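# Remove stained block from row, close the gap

## Task

Lift the block with yellow-brown stains out of the line of upright, on-edge blocks and set it down lying flat on an empty area of the bench, clear of that line; then push the leftover grey blocks together until they again stand touching face to face.

## Robot and tools

Robot: two arms on a table. left_arm carries a left hand (mirror image of a right hand) and sits on the +y side; right_arm carries a right hand. Measured bases: left_arm (-0.010, +0.347, +0.046) m, right_arm (+0.043, -0.274, +0.030) m, each turned only slightly about z. Cameras: cam_high, cam_low, cam_left_wrist, cam_right_wrist, all 672x504 pixels.

Scene frame: origin at table-top height, halfway between the nominal bases; +x points out over the table, +z up, +y toward the left arm. Image sides do not match arm names. All positions, orientations and offset axes use this frame.

Hand point: a spot fixed to the palm, 0.05 m in front of it and 0.15 m from the wrist face along the fingers. Its +z runs along straight fingers, +y out of the palm, +x across the palm away from the thumb on the right hand, toward the thumb on the left hand. Straight fingertips reach 0.06-0.07 m past the point and lie 0.06 m behind it along -y. A wrist bracket on the little-finger side can strike things. With the thumb turned in, the hand can close on objects 0.035-0.065 m thick (handles down to 0.025 m).

The 28-number row (one list covering both arms): left_arm dx, dy, dz, rx, ry, rz; left hand little, ring, middle, index, thumb_bend, thumb_turn, force_limit, speed; then the same 14 for right_arm. Every number lies in [-1, 1]. Pose numbers are offsets, not poses: measured from that arm's Hand target as it stood when the action or move began, along scene axes; 1.0 equals 0.6 m or 180 degrees; rx, ry, rz form one rotation vector, turning about the Hand target's position. Rows within one action or one move target list are all counted from that same start, not from each other; sending an offset again in a new call moves further. Six zeros re-request the current Hand target.

Hand numbers are absolute motor targets: +1 open/straight, -1 closed/curled; thumb_turn -1 puts the thumb opposite the fingers, +1 beside the palm. Alternative grasp form: put a, b, c in the first three slots and exactly 0 in the other three (a closes index and middle and bends thumb; b curls ring and little; c swings thumb in front). Grasp 0,0,0 with three zeros means fully open. To command a single motor to 0, write 0.001. force_limit maps -1..+1 to about 0..10 N at the fingertip (0..15 N for thumb motors). speed rises linearly from near zero at -1 to full at +0.48 and stays full above; for a soft grip close at -0.94 or slower. No value means "unchanged": resend the last eight hand numbers you actually sent for that hand (or, before any, its hand_measured plus hand_force_limit and hand_speed). To loosen, send targets more open than hand_measured; to squeeze, raise force_limit and send a more closed target.

Tools:
- execute_actions(actions, cameras): actions is a list of actions; each action is up to 15 rows, one per 1/30 s step, a short action repeating its last row. Images return only when actions is empty or cameras names them (["all"], names, or []).
- move(target, speed, blend, blocking, cameras): target is one 28-number row or up to 15 rows, all offsets from the same start Hand targets. speed is path top speed in m/s, 0.002-4.3, default 0.25 (turning up to twice that in rad/s), one value or one per target. blend in metres rounds corners between targets; 0 stops at each. The whole move is capped at 10 s. No obstacle avoidance. blocking=false returns after about 0.5 s while motion continues.
- wait(seconds 0-10, cameras): holds last commands; a running move keeps going.
- stop(cameras): brakes a running move.
- zoom_image(camera, region [x0,y0,x1,y1] in pixels, at most 504 by 504): enlarges part of the newest image from that camera.
- show_instructions(): shows the reference pages.
- finished_scene(scene=1): ends the scene permanently.

Results: end_effector_position (m) and end_effector_quat_wxyz in the scene frame; Hand target, the commanded pose your next offsets start from; hand_measured, hand_stopped_by (moving, target, force, stalled, fault) and hand_load_n (positive when pushed open; near 0 after losing a grip), each six values in motor order; hand_force_limit, hand_speed; joint velocities, torques and motor temperatures. A move adds a "move:" line with the ending (done, off_target, moving, held, fault) and limits (paced = pose clipped, held = steps withheld). Action calls may list positions at some steps.

Behaviour: the arm tracks loosely and often rests 1-3 cm (up to 5) below or short of the command, without any contact; send the missing amount as a new offset. Commanded orientation is clipped to within 40 degrees of the measured one each step. Faster moves overshoot more and strike harder; aiming further beyond a contact presses harder. A blocked arm keeps pushing until sent back past its hand point.

Avoid: anything leaving the table (fails the task); contact or gripping between the two hands; hard hits on fixed or heavy things; dropping or releasing moving parts; heavy finger loads; paths passing near an arm's own base; holding stretched or straining poses, which heat motors (MOTOR HOT at 85 °C, arm collapses at 100 °C). The world runs on while you think, and loose objects may get nudged occasionally.

Each tool is called as name(argument=value, ...) on one line, values as JSON.

Reference images:

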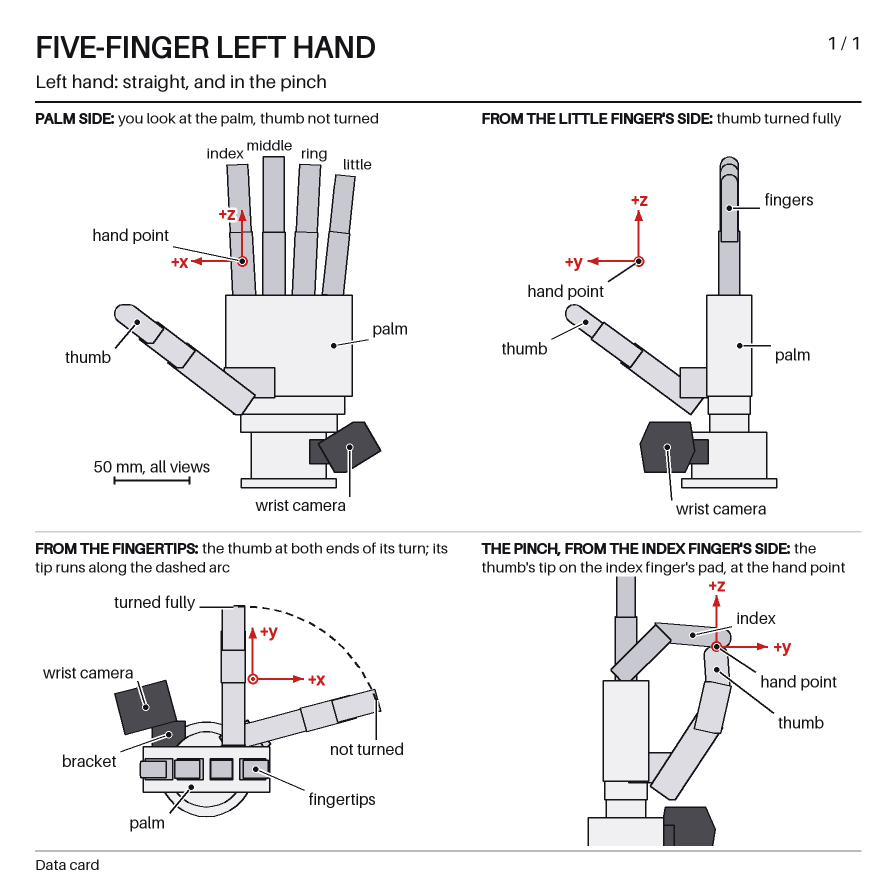

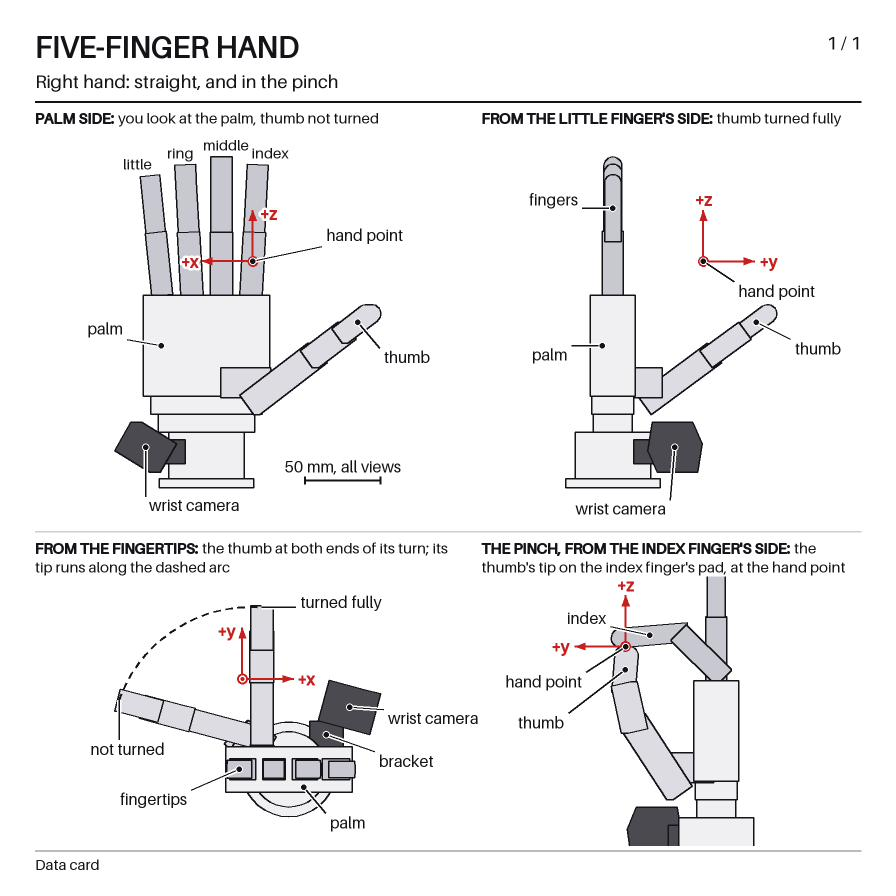

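## Session

execute_actions(actions=[])

Scene clock: 0.00 s.
left_arm: end_effector_position=(+0.2802, +0.1840, +0.0987) hand_measured=(+1.000, +1.000, +1.000, +1.000, +1.000, +1.000) hand_load_n=(+0.0, +0.0, +0.0, +0.0, +0.0, +0.0) hand_stopped_by=(target, target, target, target, target, target) hand_force_limit=0.00 hand_speed=-0.80 end_effector_quat_wxyz=(+0.157, -0.399, +0.764, -0.483) | right_arm: end_effector_position=(+0.5598, +0.0632, +0.2838) hand_measured=(+1.000, +1.000, +1.000, +1.000, +1.000, +1.000) hand_load_n=(+0.0, +0.0, +0.0, +0.0, +0.0, +0.0) hand_stopped_by=(target, target, target, target, target, target) hand_force_limit=0.00 hand_speed=-0.80 end_effector_quat_wxyz=(+0.051, +0.886, +0.316, +0.335)
Joint positions: left_arm=[-0.178 0.975 0.275 0.101 0.537 0.168] | right_arm=[0.809 1.642 1.539 -0.866 0.364 -1.586]
Joint velocities: within noise
Joint torques (N m): no reading
Motor temperatures (°C): left_arm=[27 31 25 24 28 25] | right_arm=[27 28 24 27 26 24]
Heat: left arm: hottest shoulder 31 °C; right arm: hottest shoulder 28 °C.
Hand target: left_arm +0.2893, +0.1826, +0.1082; +0.165, -0.394, +0.761, -0.489 | right_arm +0.5643, +0.0677, +0.2996; +0.044, +0.883, +0.311, +0.350

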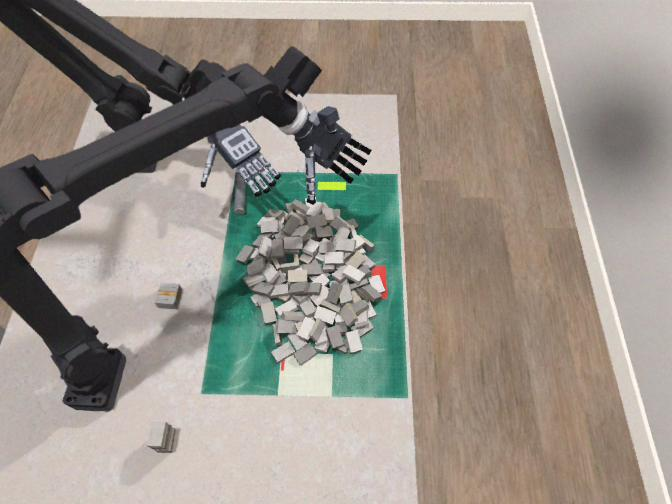

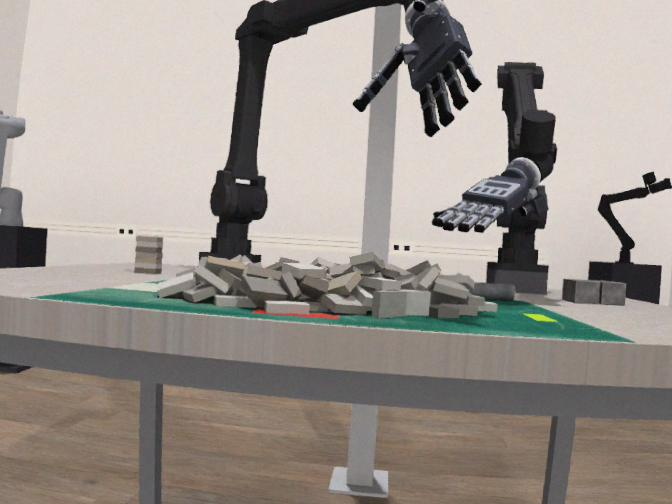

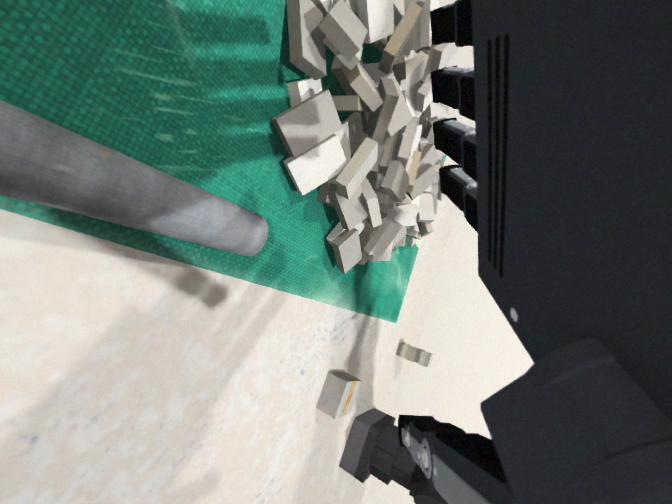

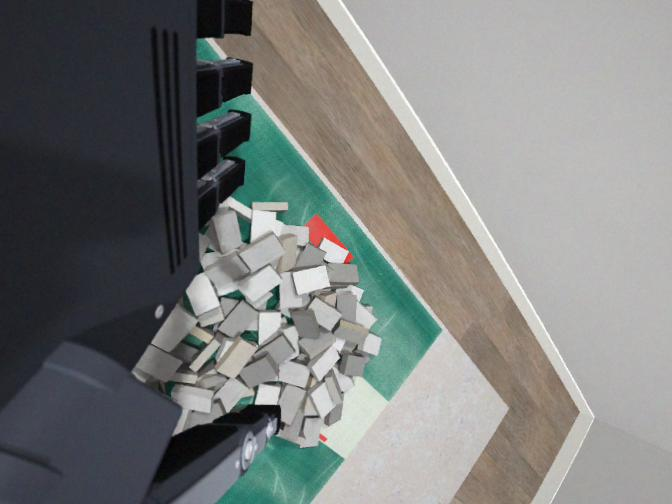

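zoom_image(camera="cam_high", region=[130, 260, 210, 320])

zoom_image(camera="cam_low", region=[540, 260, 660, 320])

zoom_image(camera="cam_left_wrist", region=[290, 320, 450, 440])

zoom_image(camera="cam_high", region=[130, 400, 210, 460])

zoom_image(camera="cam_high", region=[0, 0, 420, 315])

Scaled by 6.300 from the camera's 672x504 image, which has a finer 960x720 frame.

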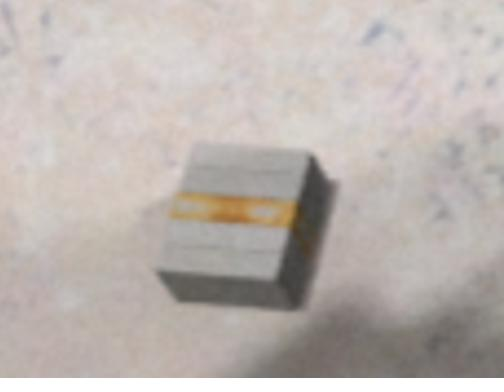

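Scaled by 4.200 from the camera's 672x504 image, which has a finer 960x720 frame.

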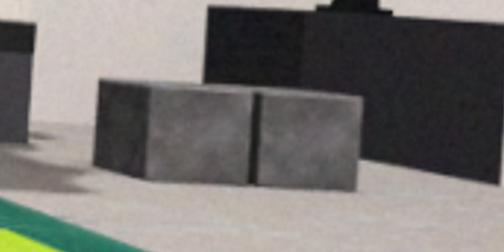

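Scaled by 3.150 from the camera's 672x504 image, which has a finer 960x720 frame.

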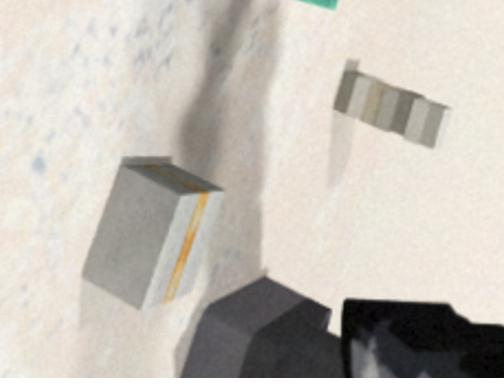

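Scaled by 6.300 from the camera's 672x504 image, which has a finer 960x720 frame.

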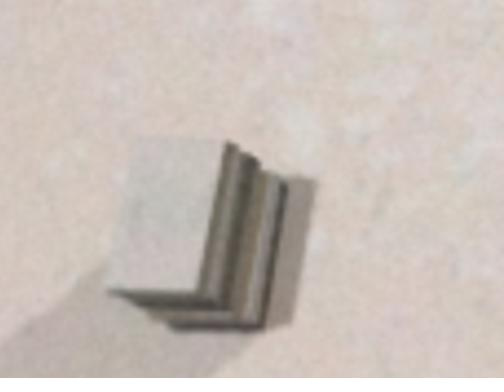

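Scaled by 1.200 from the camera's 672x504 image, which has a finer 960x720 frame.

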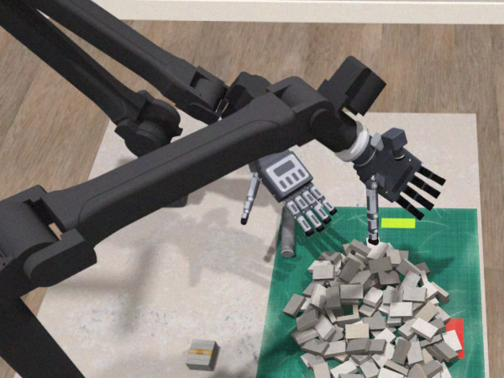

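move(target=[0,0,0,0,0,0, 1,1,1,1,1,1,0,-0.8, -0.24,-0.93,0.03,0,0,-0.35, 1,1,1,1,1,1,0,-0.8], speed=0.3, cameras=["all"])

Scene clock: 25.63 s.
left_arm: end_effector_position=(+0.2802, +0.1840, +0.0987) hand_measured=(+1.000, +1.000, +1.000, +1.000, +1.000, +1.000) hand_load_n=(+0.0, +0.0, +0.0, +0.0, +0.0, -0.5) hand_stopped_by=(target, target, target, target, target, target) hand_force_limit=0.00 hand_speed=-0.80 end_effector_quat_wxyz=(+0.157, -0.399, +0.764, -0.483) | right_arm: end_effector_position=(+0.4134, -0.4845, +0.3099) hand_measured=(+1.000, +1.000, +1.000, +1.000, +1.000, +1.000) hand_load_n=(+0.0, +0.0, +0.0, +0.0, +0.0, +0.0) hand_stopped_by=(target, target, target, target, target, target) hand_force_limit=0.00 hand_speed=-0.80 end_effector_quat_wxyz=(+0.219, +0.919, -0.195, +0.265)
Joint positions: left_arm=[-0.178 0.975 0.275 0.101 0.537 0.168] | right_arm=[-0.173 1.153 1.117 -0.962 0.429 -1.48]
Joint torques (N m): left_arm=[1.67 -1.9 8.21 1.33 0.2 0.1] | right_arm=[-1.96 -6.18 11.11 1.65 0.19 -0.07]
Heat: left arm: hottest shoulder 31 °C; right arm: hottest shoulder 29 °C.
Hand target: left_arm +0.2893, +0.1826, +0.1082; +0.165, -0.394, +0.761, -0.489 | right_arm +0.4204, -0.4903, +0.3178; +0.220, +0.915, -0.196, +0.275
Off the commanded pose: left_arm 0.013 m, 1 deg | right_arm 0.012 m, 1 deg.
move: off_target (left_arm, right_arm)

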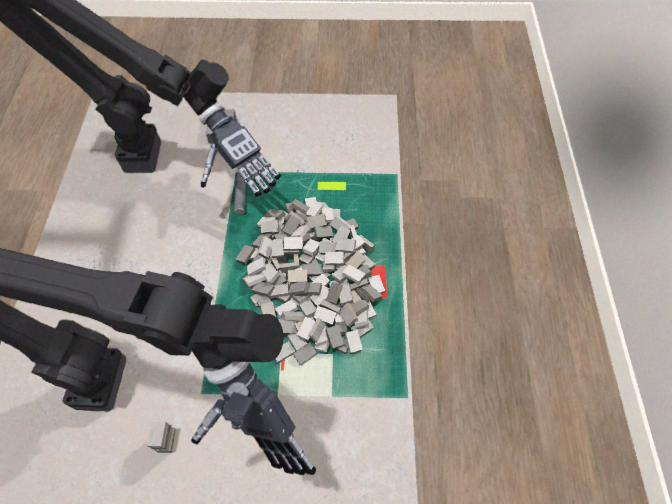

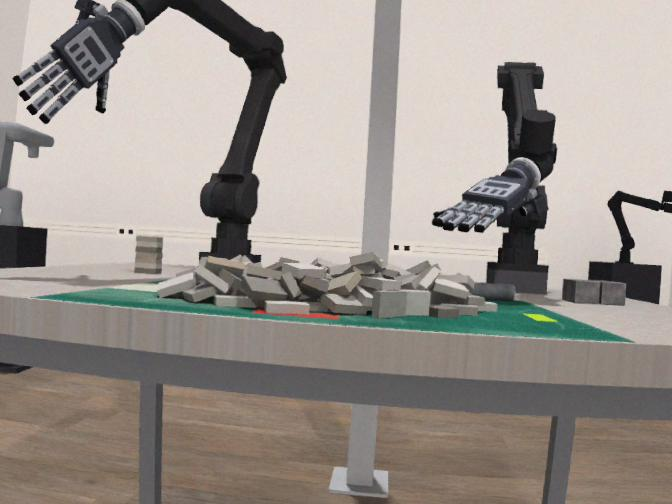

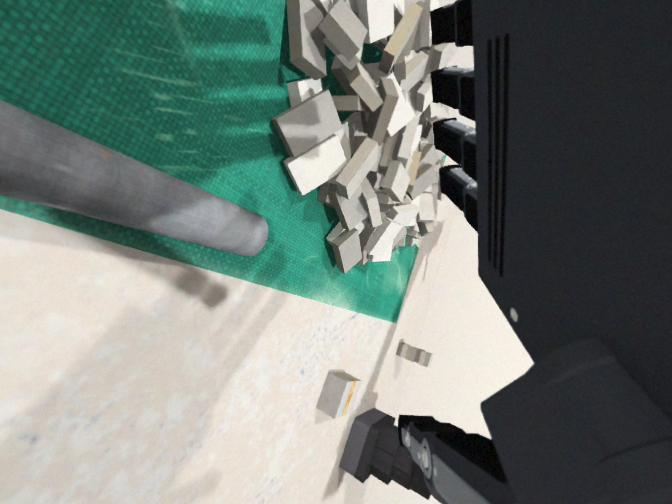

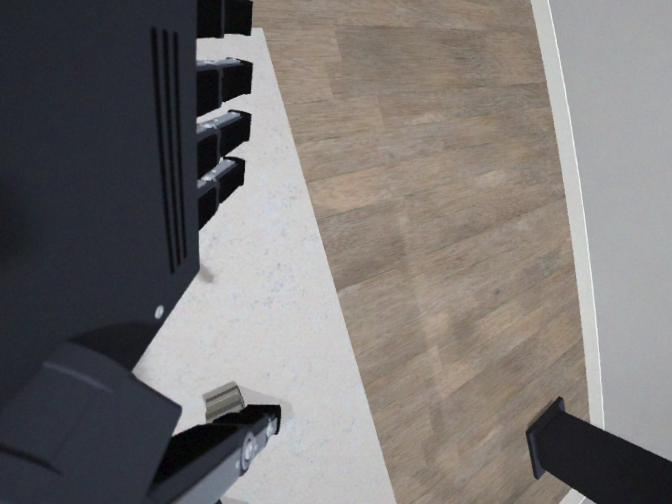

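move(target=[-0.3405,-0.3043,0.153,0.339,0.114,-0.273, 1,-1,-1,-1,1,1,0,0, -0.349,-0.686,0,0,0,-0.25, 1,1,1,1,1,1,0,-0.8], speed=0.25, cameras=["all"])

Scene clock: 34.97 s.
left_arm: end_effector_position=(+0.0804, +0.0149, +0.1920) hand_measured=(+1.000, -1.000, -1.000, -1.000, +1.000, +1.000) hand_load_n=(+0.0, +0.0, +0.0, +0.0, +0.0, +0.0) hand_stopped_by=(target, target, target, target, target, target) hand_force_limit=0.00 hand_speed=0.00 end_effector_quat_wxyz=(-0.003, -0.009, +1.000, +0.008) | right_arm: end_effector_position=(+0.2094, -0.8882, +0.3016) hand_measured=(+1.000, +1.000, +1.000, +1.000, +1.000, +1.000) hand_load_n=(+0.0, +0.0, +0.0, +0.0, +0.0, +0.0) hand_stopped_by=(target, target, target, target, target, target) hand_force_limit=0.00 hand_speed=-0.80 end_effector_quat_wxyz=(+0.302, +0.781, -0.523, +0.158)
Joint positions: left_arm=[-1.293 1.458 1.189 -1.32 0.001 0.288] | right_arm=[-1.083 1.68 1.632 -0.911 0.353 -1.61]
Joint torques (N m): left_arm=[1.85 -7.94 10.59 -0.28 -0.13 0.19] | right_arm=[-1.44 -13.04 14.46 0.69 0.3 0.13]
Heat: left arm: hottest shoulder 31 °C; right arm: hottest shoulder 29 °C.
Hand target: left_arm +0.0850, +0.0001, +0.1999; +0.000, +0.000, +1.000, +0.001 | right_arm +0.2108, -0.9018, +0.3175; +0.309, +0.771, -0.531, +0.170
Off the commanded pose: left_arm 0.017 m, 1 deg | right_arm 0.021 m, 2 deg.
move: off_target (left_arm, right_arm)

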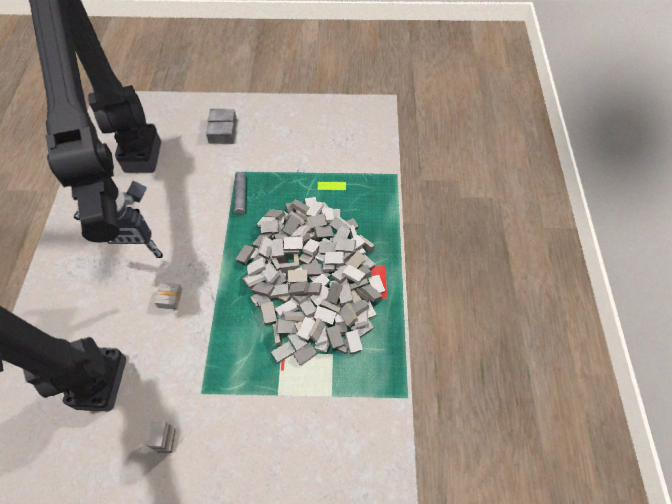

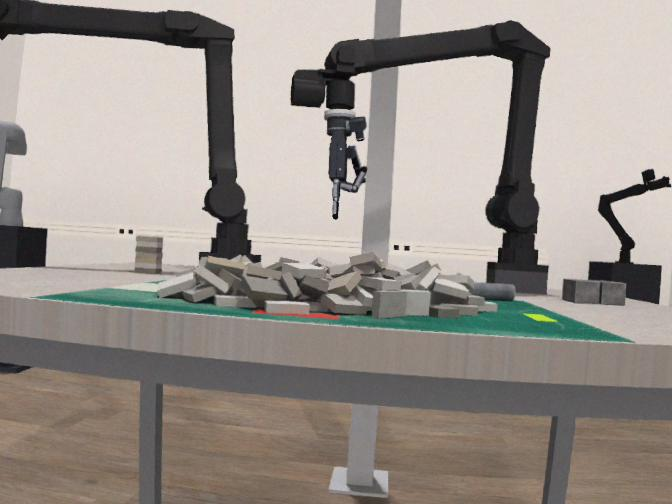

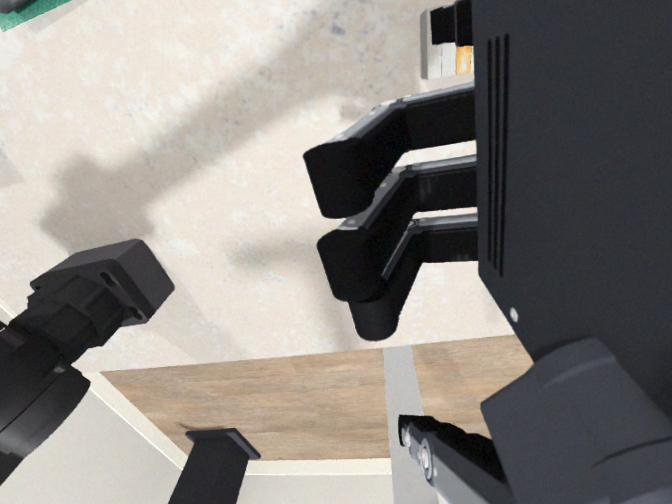

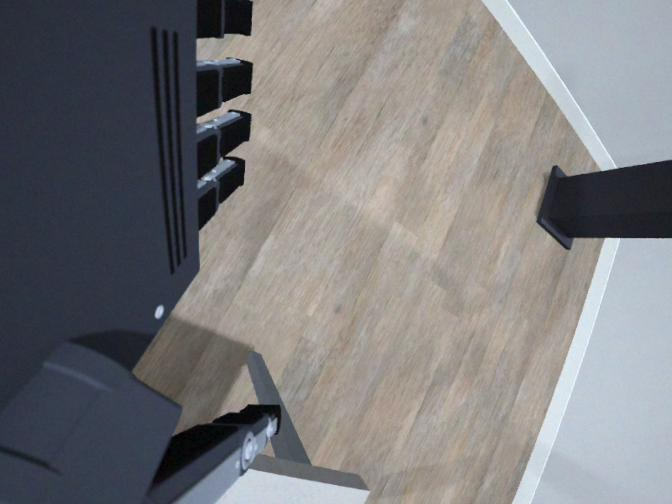

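zoom_image(camera="cam_high", region=[100, 180, 220, 320])

zoom_image(camera="cam_left_wrist", region=[380, 0, 500, 90])

Scaled by 3.600 from the camera's 672x504 image, which has a finer 960x720 frame.

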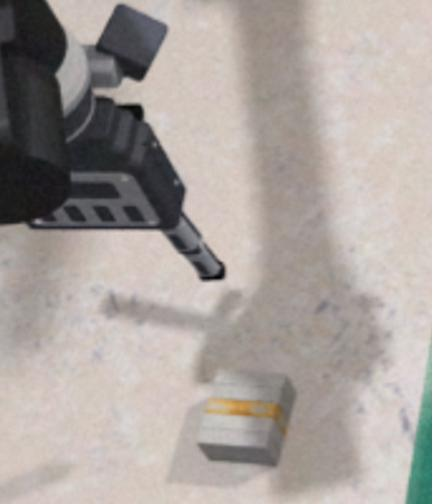

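Scaled by 4.200 from the camera's 672x504 image, which has a finer 960x720 frame.

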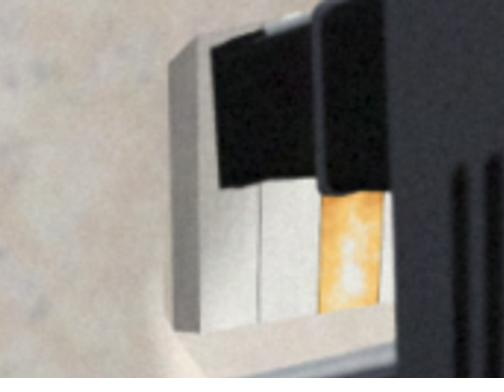

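move(target=[-0.017,-0.072,-0.117,0,0,0, 1,-1,-1,-1,1,1,0,0, 0,0,0,0,0,0, 1,1,1,1,1,1,0,-0.8], speed=0.15, cameras=["cam_high","cam_left_wrist"])

zoom_image(camera="cam_high", region=[130, 240, 210, 320])

zoom_image(camera="cam_left_wrist", region=[380, 0, 500, 90])

Scene clock: 39.23 s.
left_arm: end_effector_position=(+0.0736, -0.0251, +0.1269) hand_measured=(+1.000, -1.000, -1.000, -1.000, +1.000, +1.000) hand_load_n=(+0.0, +0.0, +0.0, +0.0, +0.0, +0.0) hand_stopped_by=(target, target, target, target, target, target) hand_force_limit=0.00 hand_speed=0.00 end_effector_quat_wxyz=(-0.004, +0.004, +1.000, +0.014) | right_arm: end_effector_position=(+0.2094, -0.8882, +0.3016) hand_measured=(+1.000, +1.000, +1.000, +1.000, +1.000, +1.000) hand_load_n=(+0.0, +0.0, +0.0, +0.0, +0.0, +0.0) hand_stopped_by=(target, target, target, target, target, target) hand_force_limit=0.00 hand_speed=-0.80 end_effector_quat_wxyz=(+0.301, +0.781, -0.524, +0.158)
Joint positions: left_arm=[-1.338 1.617 1.189 -1.172 0.001 0.268] | right_arm=[-1.083 1.68 1.632 -0.911 0.353 -1.61]
Joint torques (N m): left_arm=[1.14 -10.17 9.54 0.02 -0.11 -0.04] | right_arm=[-1.38 -13.27 14.78 0.65 0.32 0.14]
Heat: left arm: hottest shoulder 31 °C; right arm: hottest shoulder 29 °C.
Hand target: left_arm +0.0748, -0.0431, +0.1297; +0.000, +0.000, +1.000, +0.001 | right_arm +0.2109, -0.9018, +0.3175; +0.309, +0.771, -0.531, +0.170
Off the commanded pose: left_arm 0.018 m, 2 deg | right_arm 0.021 m, 2 deg.
move: off_target (left_arm, right_arm)
Images, in order (width x height): cam_high 672x504, cam_left_wrist 672x504.

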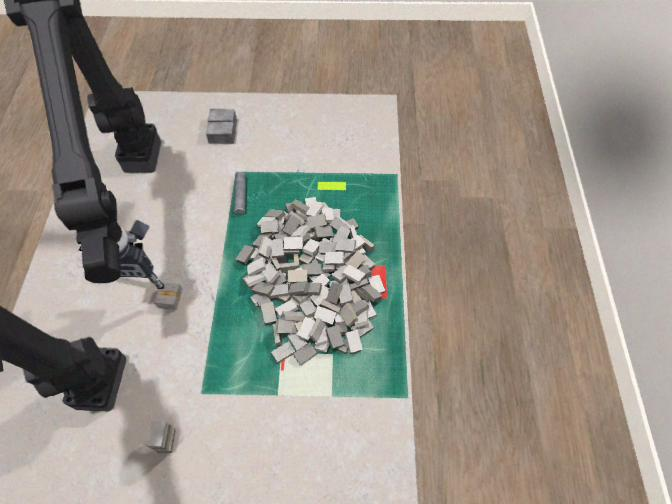

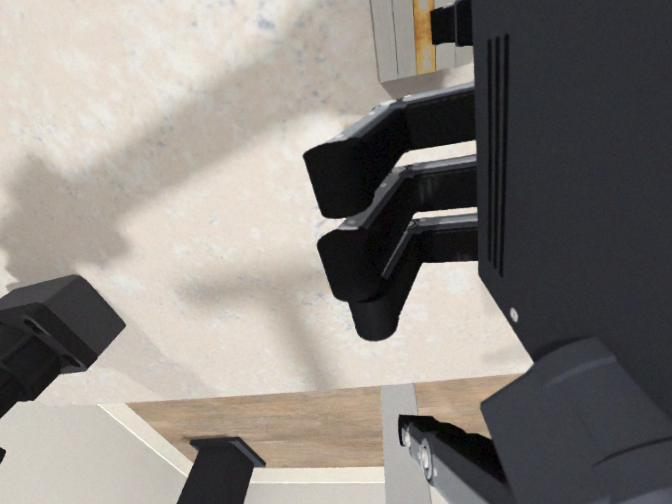

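Scaled by 6.300 from the camera's 672x504 image, which has a finer 960x720 frame.

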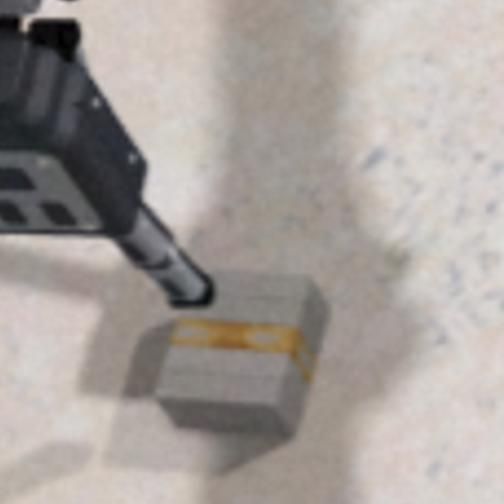

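Scaled by 4.200 from the camera's 672x504 image, which has a finer 960x720 frame.

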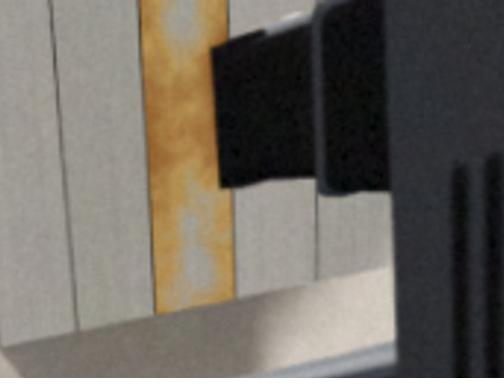

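move(target=[-0.012,0.005,-0.053,0,0,0, 1,-1,-1,-1,1,1,0,0, 0,0,0,0,0,0, 1,1,1,1,1,1,0,-0.8], speed=0.08, cameras=["cam_high","cam_left_wrist"])

zoom_image(camera="cam_high", region=[130, 240, 210, 320])

zoom_image(camera="cam_left_wrist", region=[360, 0, 480, 90])

Scene clock: 41.77 s.
left_arm: end_effector_position=(+0.0715, -0.0395, +0.1078) hand_measured=(+1.000, -1.000, -1.000, -1.000, +1.000, +1.000) hand_load_n=(+0.0, +0.0, +0.0, +0.0, +0.0, +0.0) hand_stopped_by=(target, target, target, target, target, target) hand_force_limit=0.00 hand_speed=0.00 end_effector_quat_wxyz=(+0.001, +0.003, +1.000, -0.007) | right_arm: end_effector_position=(+0.2094, -0.8882, +0.3016) hand_measured=(+1.000, +1.000, +1.000, +1.000, +1.000, +1.000) hand_load_n=(+0.0, +0.0, +0.0, +0.0, +0.0, +0.0) hand_stopped_by=(target, target, target, target, target, target) hand_force_limit=0.00 hand_speed=-0.80 end_effector_quat_wxyz=(+0.301, +0.781, -0.524, +0.158)
Joint positions: left_arm=[-1.35 1.64 1.171 -1.087 0.001 0.255] | right_arm=[-1.083 1.68 1.632 -0.911 0.353 -1.61]
Joint torques (N m): left_arm=[1.14 -10.93 6.28 0.34 -0.08 -0.06] | right_arm=[-1.44 -13.57 14.58 0.65 0.33 0.14]
Heat: left arm: hottest shoulder 31 °C; right arm: hottest shoulder 29 °C.
Hand target: left_arm +0.0677, -0.0402, +0.0980; +0.000, +0.000, +1.000, +0.000 | right_arm +0.2109, -0.9018, +0.3175; +0.309, +0.771, -0.531, +0.170
Off the commanded pose: left_arm 0.011 m, 1 deg | right_arm 0.021 m, 2 deg.
move: off_target (left_arm, right_arm)
Images, in order (width x height): cam_high 672x504, cam_left_wrist 672x504.

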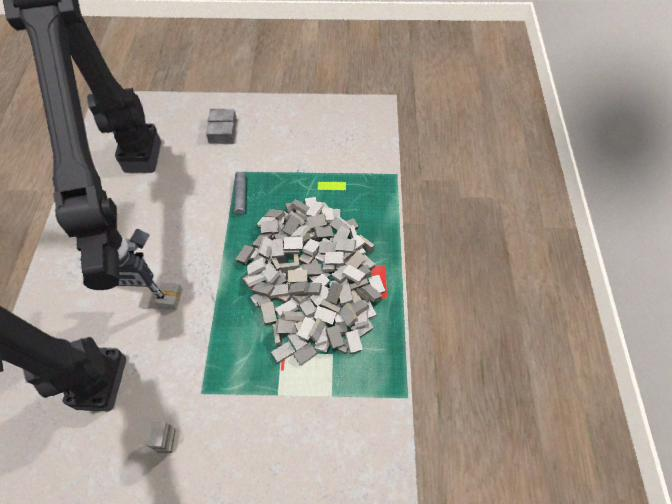

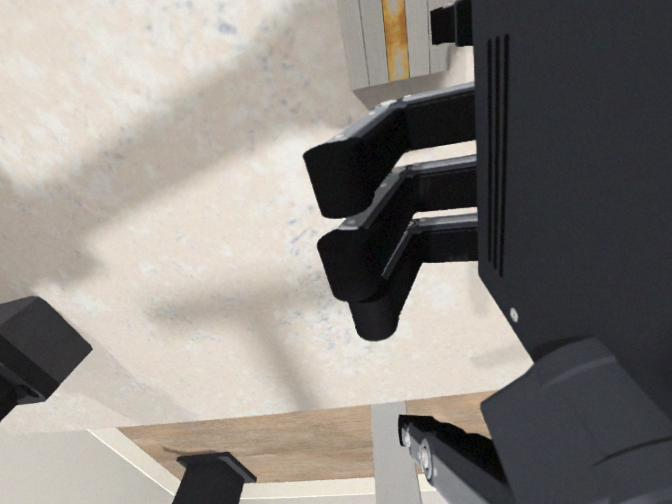

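Scaled by 6.300 from the camera's 672x504 image, which has a finer 960x720 frame.

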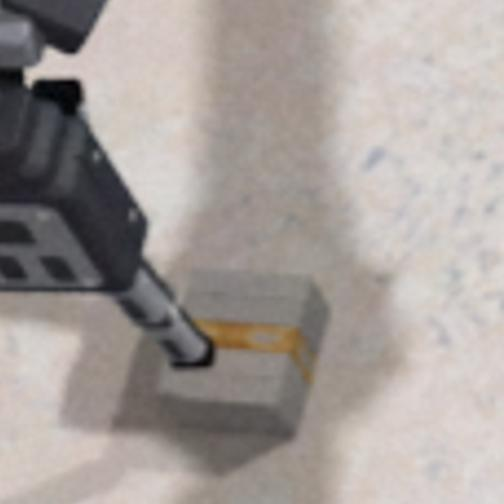

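Scaled by 4.200 from the camera's 672x504 image, which has a finer 960x720 frame.

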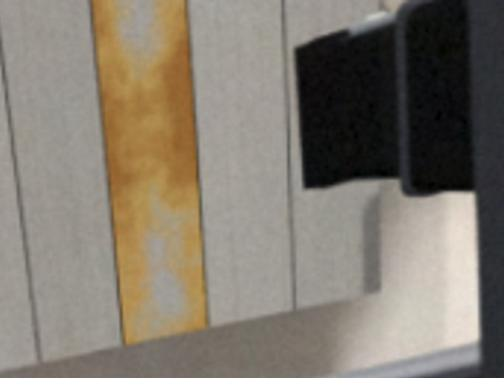

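move(target=[0,0.0283,0,0,0,0, 1,-1,-1,-1,1,1,0,0, 0,0,0,0,0,0, 1,1,1,1,1,1,0,-0.8], speed=0.08, cameras=["cam_high","cam_left_wrist"])

zoom_image(camera="cam_left_wrist", region=[360, 0, 480, 90])

Scene clock: 43.43 s.
left_arm: end_effector_position=(+0.0673, -0.0226, +0.0948) hand_measured=(+1.000, -1.000, -1.000, -1.000, +1.000, +1.000) hand_load_n=(+0.0, +0.0, +0.0, +0.0, +0.0, +0.0) hand_stopped_by=(target, target, target, target, target, target) hand_force_limit=0.00 hand_speed=0.00 end_effector_quat_wxyz=(-0.003, +0.003, +1.000, +0.009) | right_arm: end_effector_position=(+0.2094, -0.8882, +0.3016) hand_measured=(+1.000, +1.000, +1.000, +1.000, +1.000, +1.000) hand_load_n=(+0.0, +0.0, +0.0, +0.0, +0.0, +0.0) hand_stopped_by=(target, target, target, target, target, target) hand_force_limit=0.00 hand_speed=-0.80 end_effector_quat_wxyz=(+0.301, +0.781, -0.524, +0.158)
Joint positions: left_arm=[-1.35 1.639 1.125 -1.076 0 0.254] | right_arm=[-1.083 1.68 1.632 -0.911 0.353 -1.61]
Joint torques (N m): left_arm=[1.9 -12.92 5.87 0.31 -0.09 0.03] | right_arm=[-1.32 -13.63 14.65 0.64 0.28 0.16]
Heat: left arm: hottest shoulder 31 °C; right arm: hottest shoulder 29 °C.
Hand target: left_arm +0.0677, -0.0231, +0.0979; +0.000, +0.000, +1.000, +0.001 | right_arm +0.2109, -0.9018, +0.3175; +0.309, +0.771, -0.531, +0.170
Off the commanded pose: left_arm 0.003 m, 1 deg | right_arm 0.021 m, 2 deg.
move: off_target (right_arm)
Images, in order (width x height): cam_high 672x504, cam_left_wrist 672x504.

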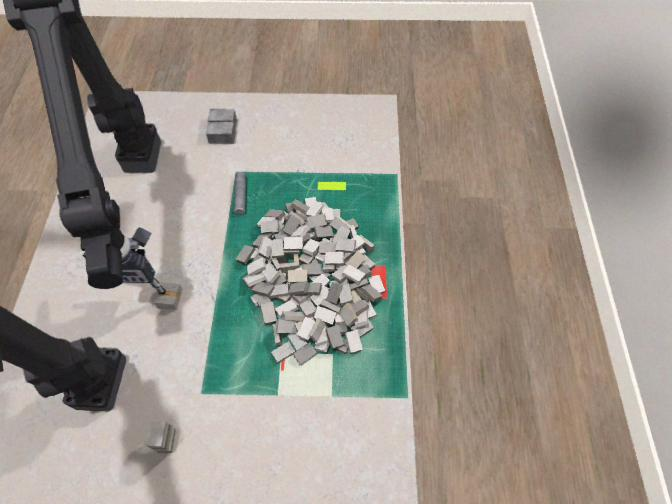

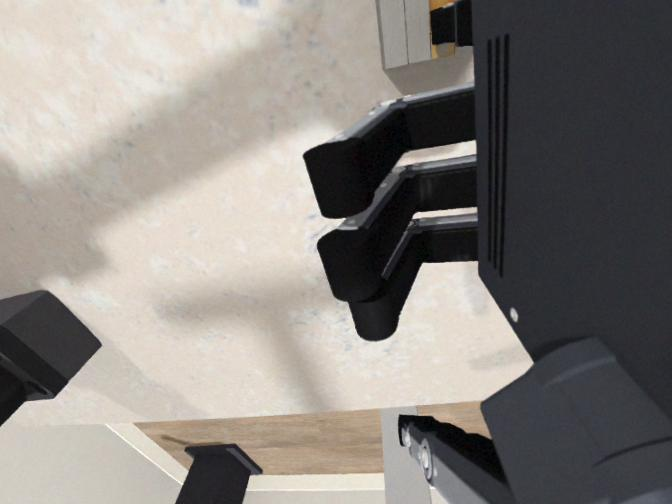

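Scaled by 4.200 from the camera's 672x504 image, which has a finer 960x720 frame.

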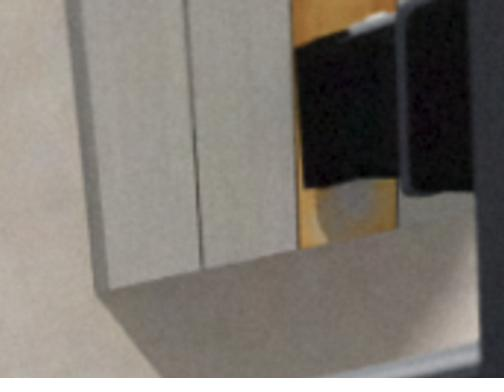

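zoom_image(camera="cam_high", region=[140, 260, 200, 320])

zoom_image(camera="cam_left_wrist", region=[420, 0, 480, 60])

Scaled by 8.400 from the camera's 672x504 image, which has a finer 960x720 frame.

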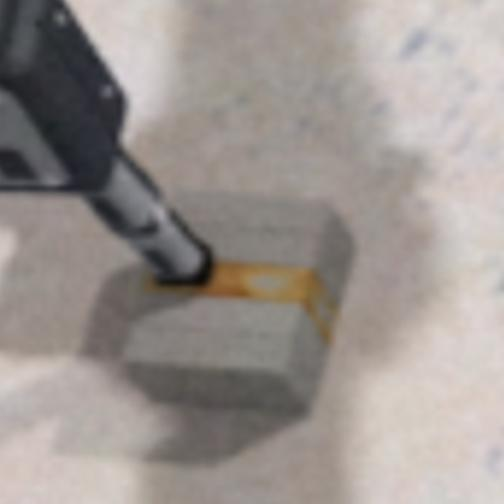

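Scaled by 8.400 from the camera's 672x504 image, which has a finer 960x720 frame.

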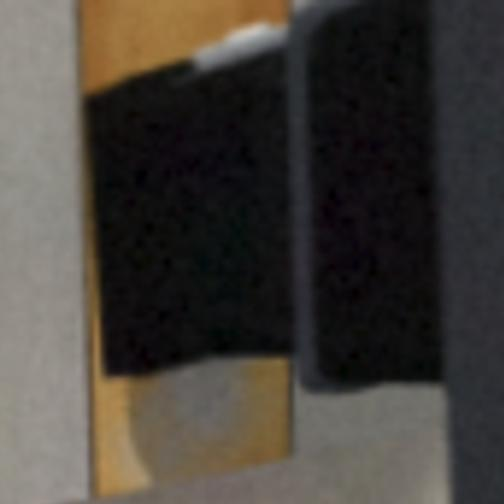

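move(target=[0,0,-0.0165,0,0,0, 1,-1,-1,-1,1,1,0,0, 0,0,0,0,0,0, 1,1,1,1,1,1,0,-0.8], speed=0.03, cameras=["cam_high","cam_left_wrist"])

zoom_image(camera="cam_left_wrist", region=[360, 0, 480, 90])

zoom_image(camera="cam_high", region=[140, 260, 200, 320])

Scene clock: 46.90 s.
left_arm: end_effector_position=(+0.0674, -0.0228, +0.0933) hand_measured=(+1.000, -1.000, -1.000, -1.000, +1.000, +1.000) hand_load_n=(-2.0, +0.0, +0.0, +0.0, +0.0, +0.0) hand_stopped_by=(target, target, target, target, target, target) hand_force_limit=0.00 hand_speed=0.00 end_effector_quat_wxyz=(-0.001, +0.003, +1.000, +0.005) | right_arm: end_effector_position=(+0.2094, -0.8882, +0.3016) hand_measured=(+1.000, +1.000, +1.000, +1.000, +1.000, +1.000) hand_load_n=(+0.0, +0.0, +0.0, +0.0, +0.0, +0.0) hand_stopped_by=(target, target, target, target, target, target) hand_force_limit=0.00 hand_speed=-0.80 end_effector_quat_wxyz=(+0.301, +0.781, -0.524, +0.158)
Joint positions: left_arm=[-1.35 1.635 1.117 -1.062 0 0.254] | right_arm=[-1.083 1.68 1.632 -0.911 0.353 -1.61]
Joint torques (N m): left_arm=[1.73 -11.16 5.81 0.72 -0.08 0.06] | right_arm=[-1.32 -13.63 14.57 0.75 0.31 0.15]
Motor temperatures (°C): left_arm=[27 31 29 24 28 25] | right_arm=[27 29 29 27 26 24]
Heat: left arm: hottest shoulder 31 °C; right arm: hottest shoulder 29 °C.
Hand target: left_arm +0.0677, -0.0231, +0.0880; +0.000, +0.000, +1.000, +0.001 | right_arm +0.2109, -0.9018, +0.3175; +0.309, +0.771, -0.531, +0.170
Off the commanded pose: left_arm 0.005 m, 1 deg | right_arm 0.021 m, 2 deg.
move: off_target (right_arm)
Images, in order (width x height): cam_high 672x504, cam_left_wrist 672x504.

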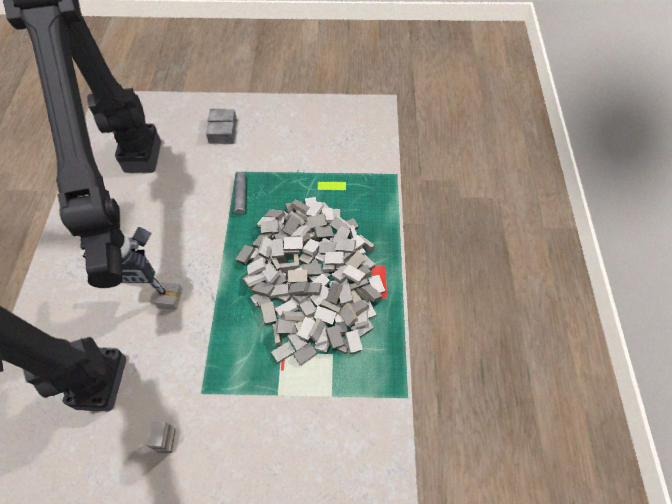

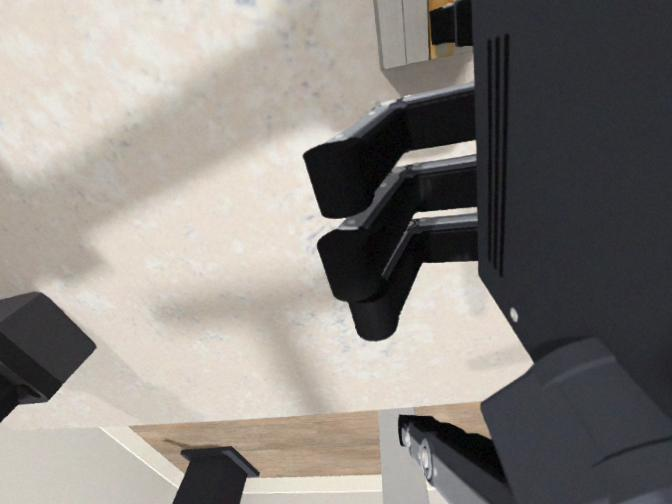

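Scaled by 4.200 from the camera's 672x504 image, which has a finer 960x720 frame.

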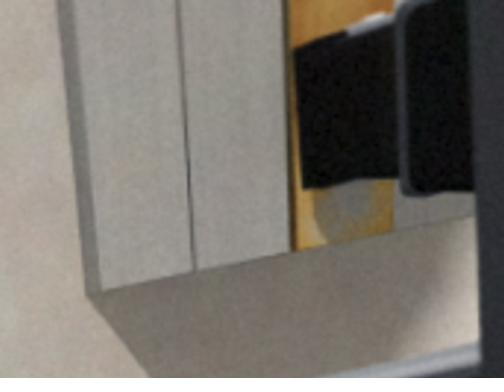

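Scaled by 8.400 from the camera's 672x504 image, which has a finer 960x720 frame.

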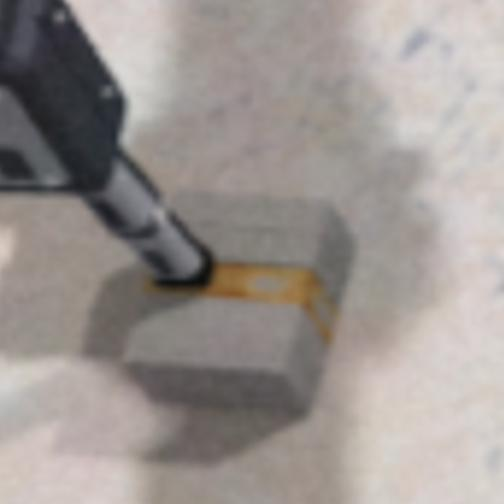

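move(target=[0.05,-0.0017,0,0,0,0, 1,-1,-1,-1,1,1,0,0, 0,0,0,0,0,0, 1,1,1,1,1,1,0,-0.8], speed=0.04, cameras=["cam_high","cam_left_wrist"])

zoom_image(camera="cam_left_wrist", region=[360, 0, 480, 90])

zoom_image(camera="cam_high", region=[140, 260, 200, 320])

Scene clock: 48.73 s.
left_arm: end_effector_position=(+0.0838, -0.0202, +0.0929) hand_measured=(+1.000, -1.000, -1.000, -1.000, +1.000, +1.000) hand_load_n=(+0.0, +0.0, +0.0, +0.0, +0.0, +0.0) hand_stopped_by=(target, target, target, target, target, target) hand_force_limit=0.00 hand_speed=0.00 end_effector_quat_wxyz=(-0.005, +0.006, +1.000, +0.000) | right_arm: end_effector_position=(+0.2094, -0.8882, +0.3016) hand_measured=(+1.000, +1.000, +1.000, +1.000, +1.000, +1.000) hand_load_n=(+0.0, +0.0, +0.0, +0.0, +0.0, +0.0) hand_stopped_by=(target, target, target, target, target, target) hand_force_limit=0.00 hand_speed=-0.80 end_effector_quat_wxyz=(+0.301, +0.781, -0.524, +0.158)
Joint positions: left_arm=[-1.31 1.635 1.117 -1.055 0.009 0.299] | right_arm=[-1.083 1.68 1.632 -0.911 0.353 -1.61]
Joint torques (N m): left_arm=[3.55 -9.47 7.5 0.29 -0.43 0.17] | right_arm=[-1.2 -13.22 14.56 0.57 0.29 0.16]
Heat: left arm: hottest shoulder 31 °C; right arm: hottest shoulder 29 °C.
Hand target: left_arm +0.0975, -0.0242, +0.0880; +0.000, +0.000, +1.000, +0.001 | right_arm +0.2109, -0.9018, +0.3175; +0.309, +0.771, -0.531, +0.170
Off the commanded pose: left_arm 0.015 m, 1 deg | right_arm 0.021 m, 2 deg.
move: off_target (left_arm, right_arm)
Images, in order (width x height): cam_high 672x504, cam_left_wrist 672x504.

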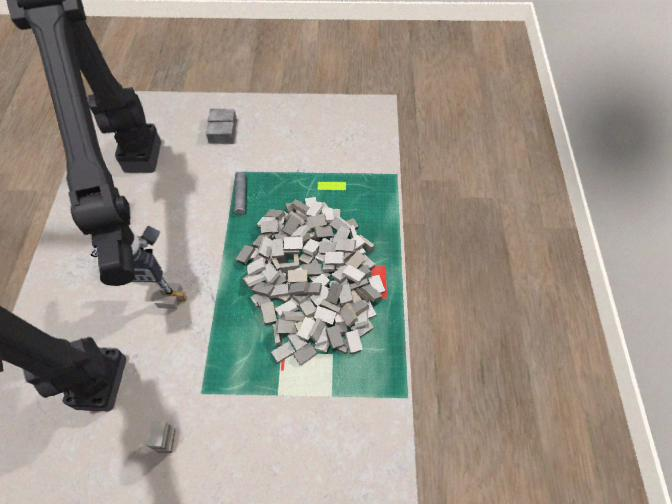

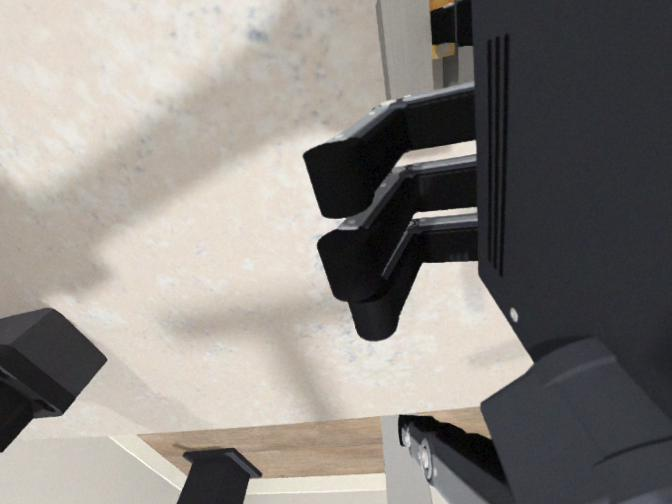

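Scaled by 4.200 from the camera's 672x504 image, which has a finer 960x720 frame.

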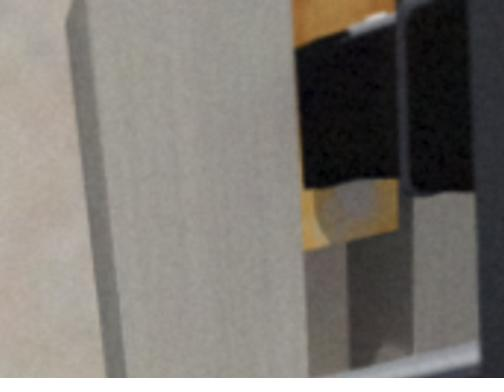

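Scaled by 8.400 from the camera's 672x504 image, which has a finer 960x720 frame.

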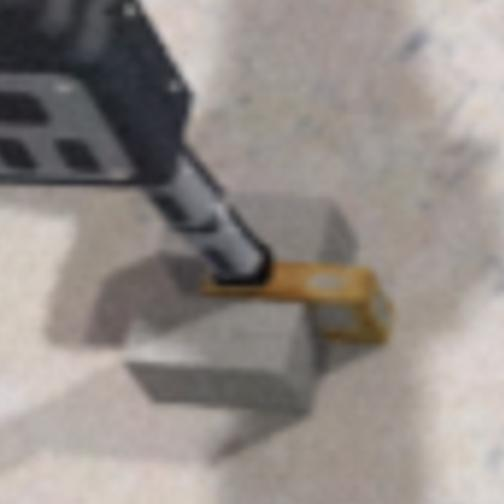

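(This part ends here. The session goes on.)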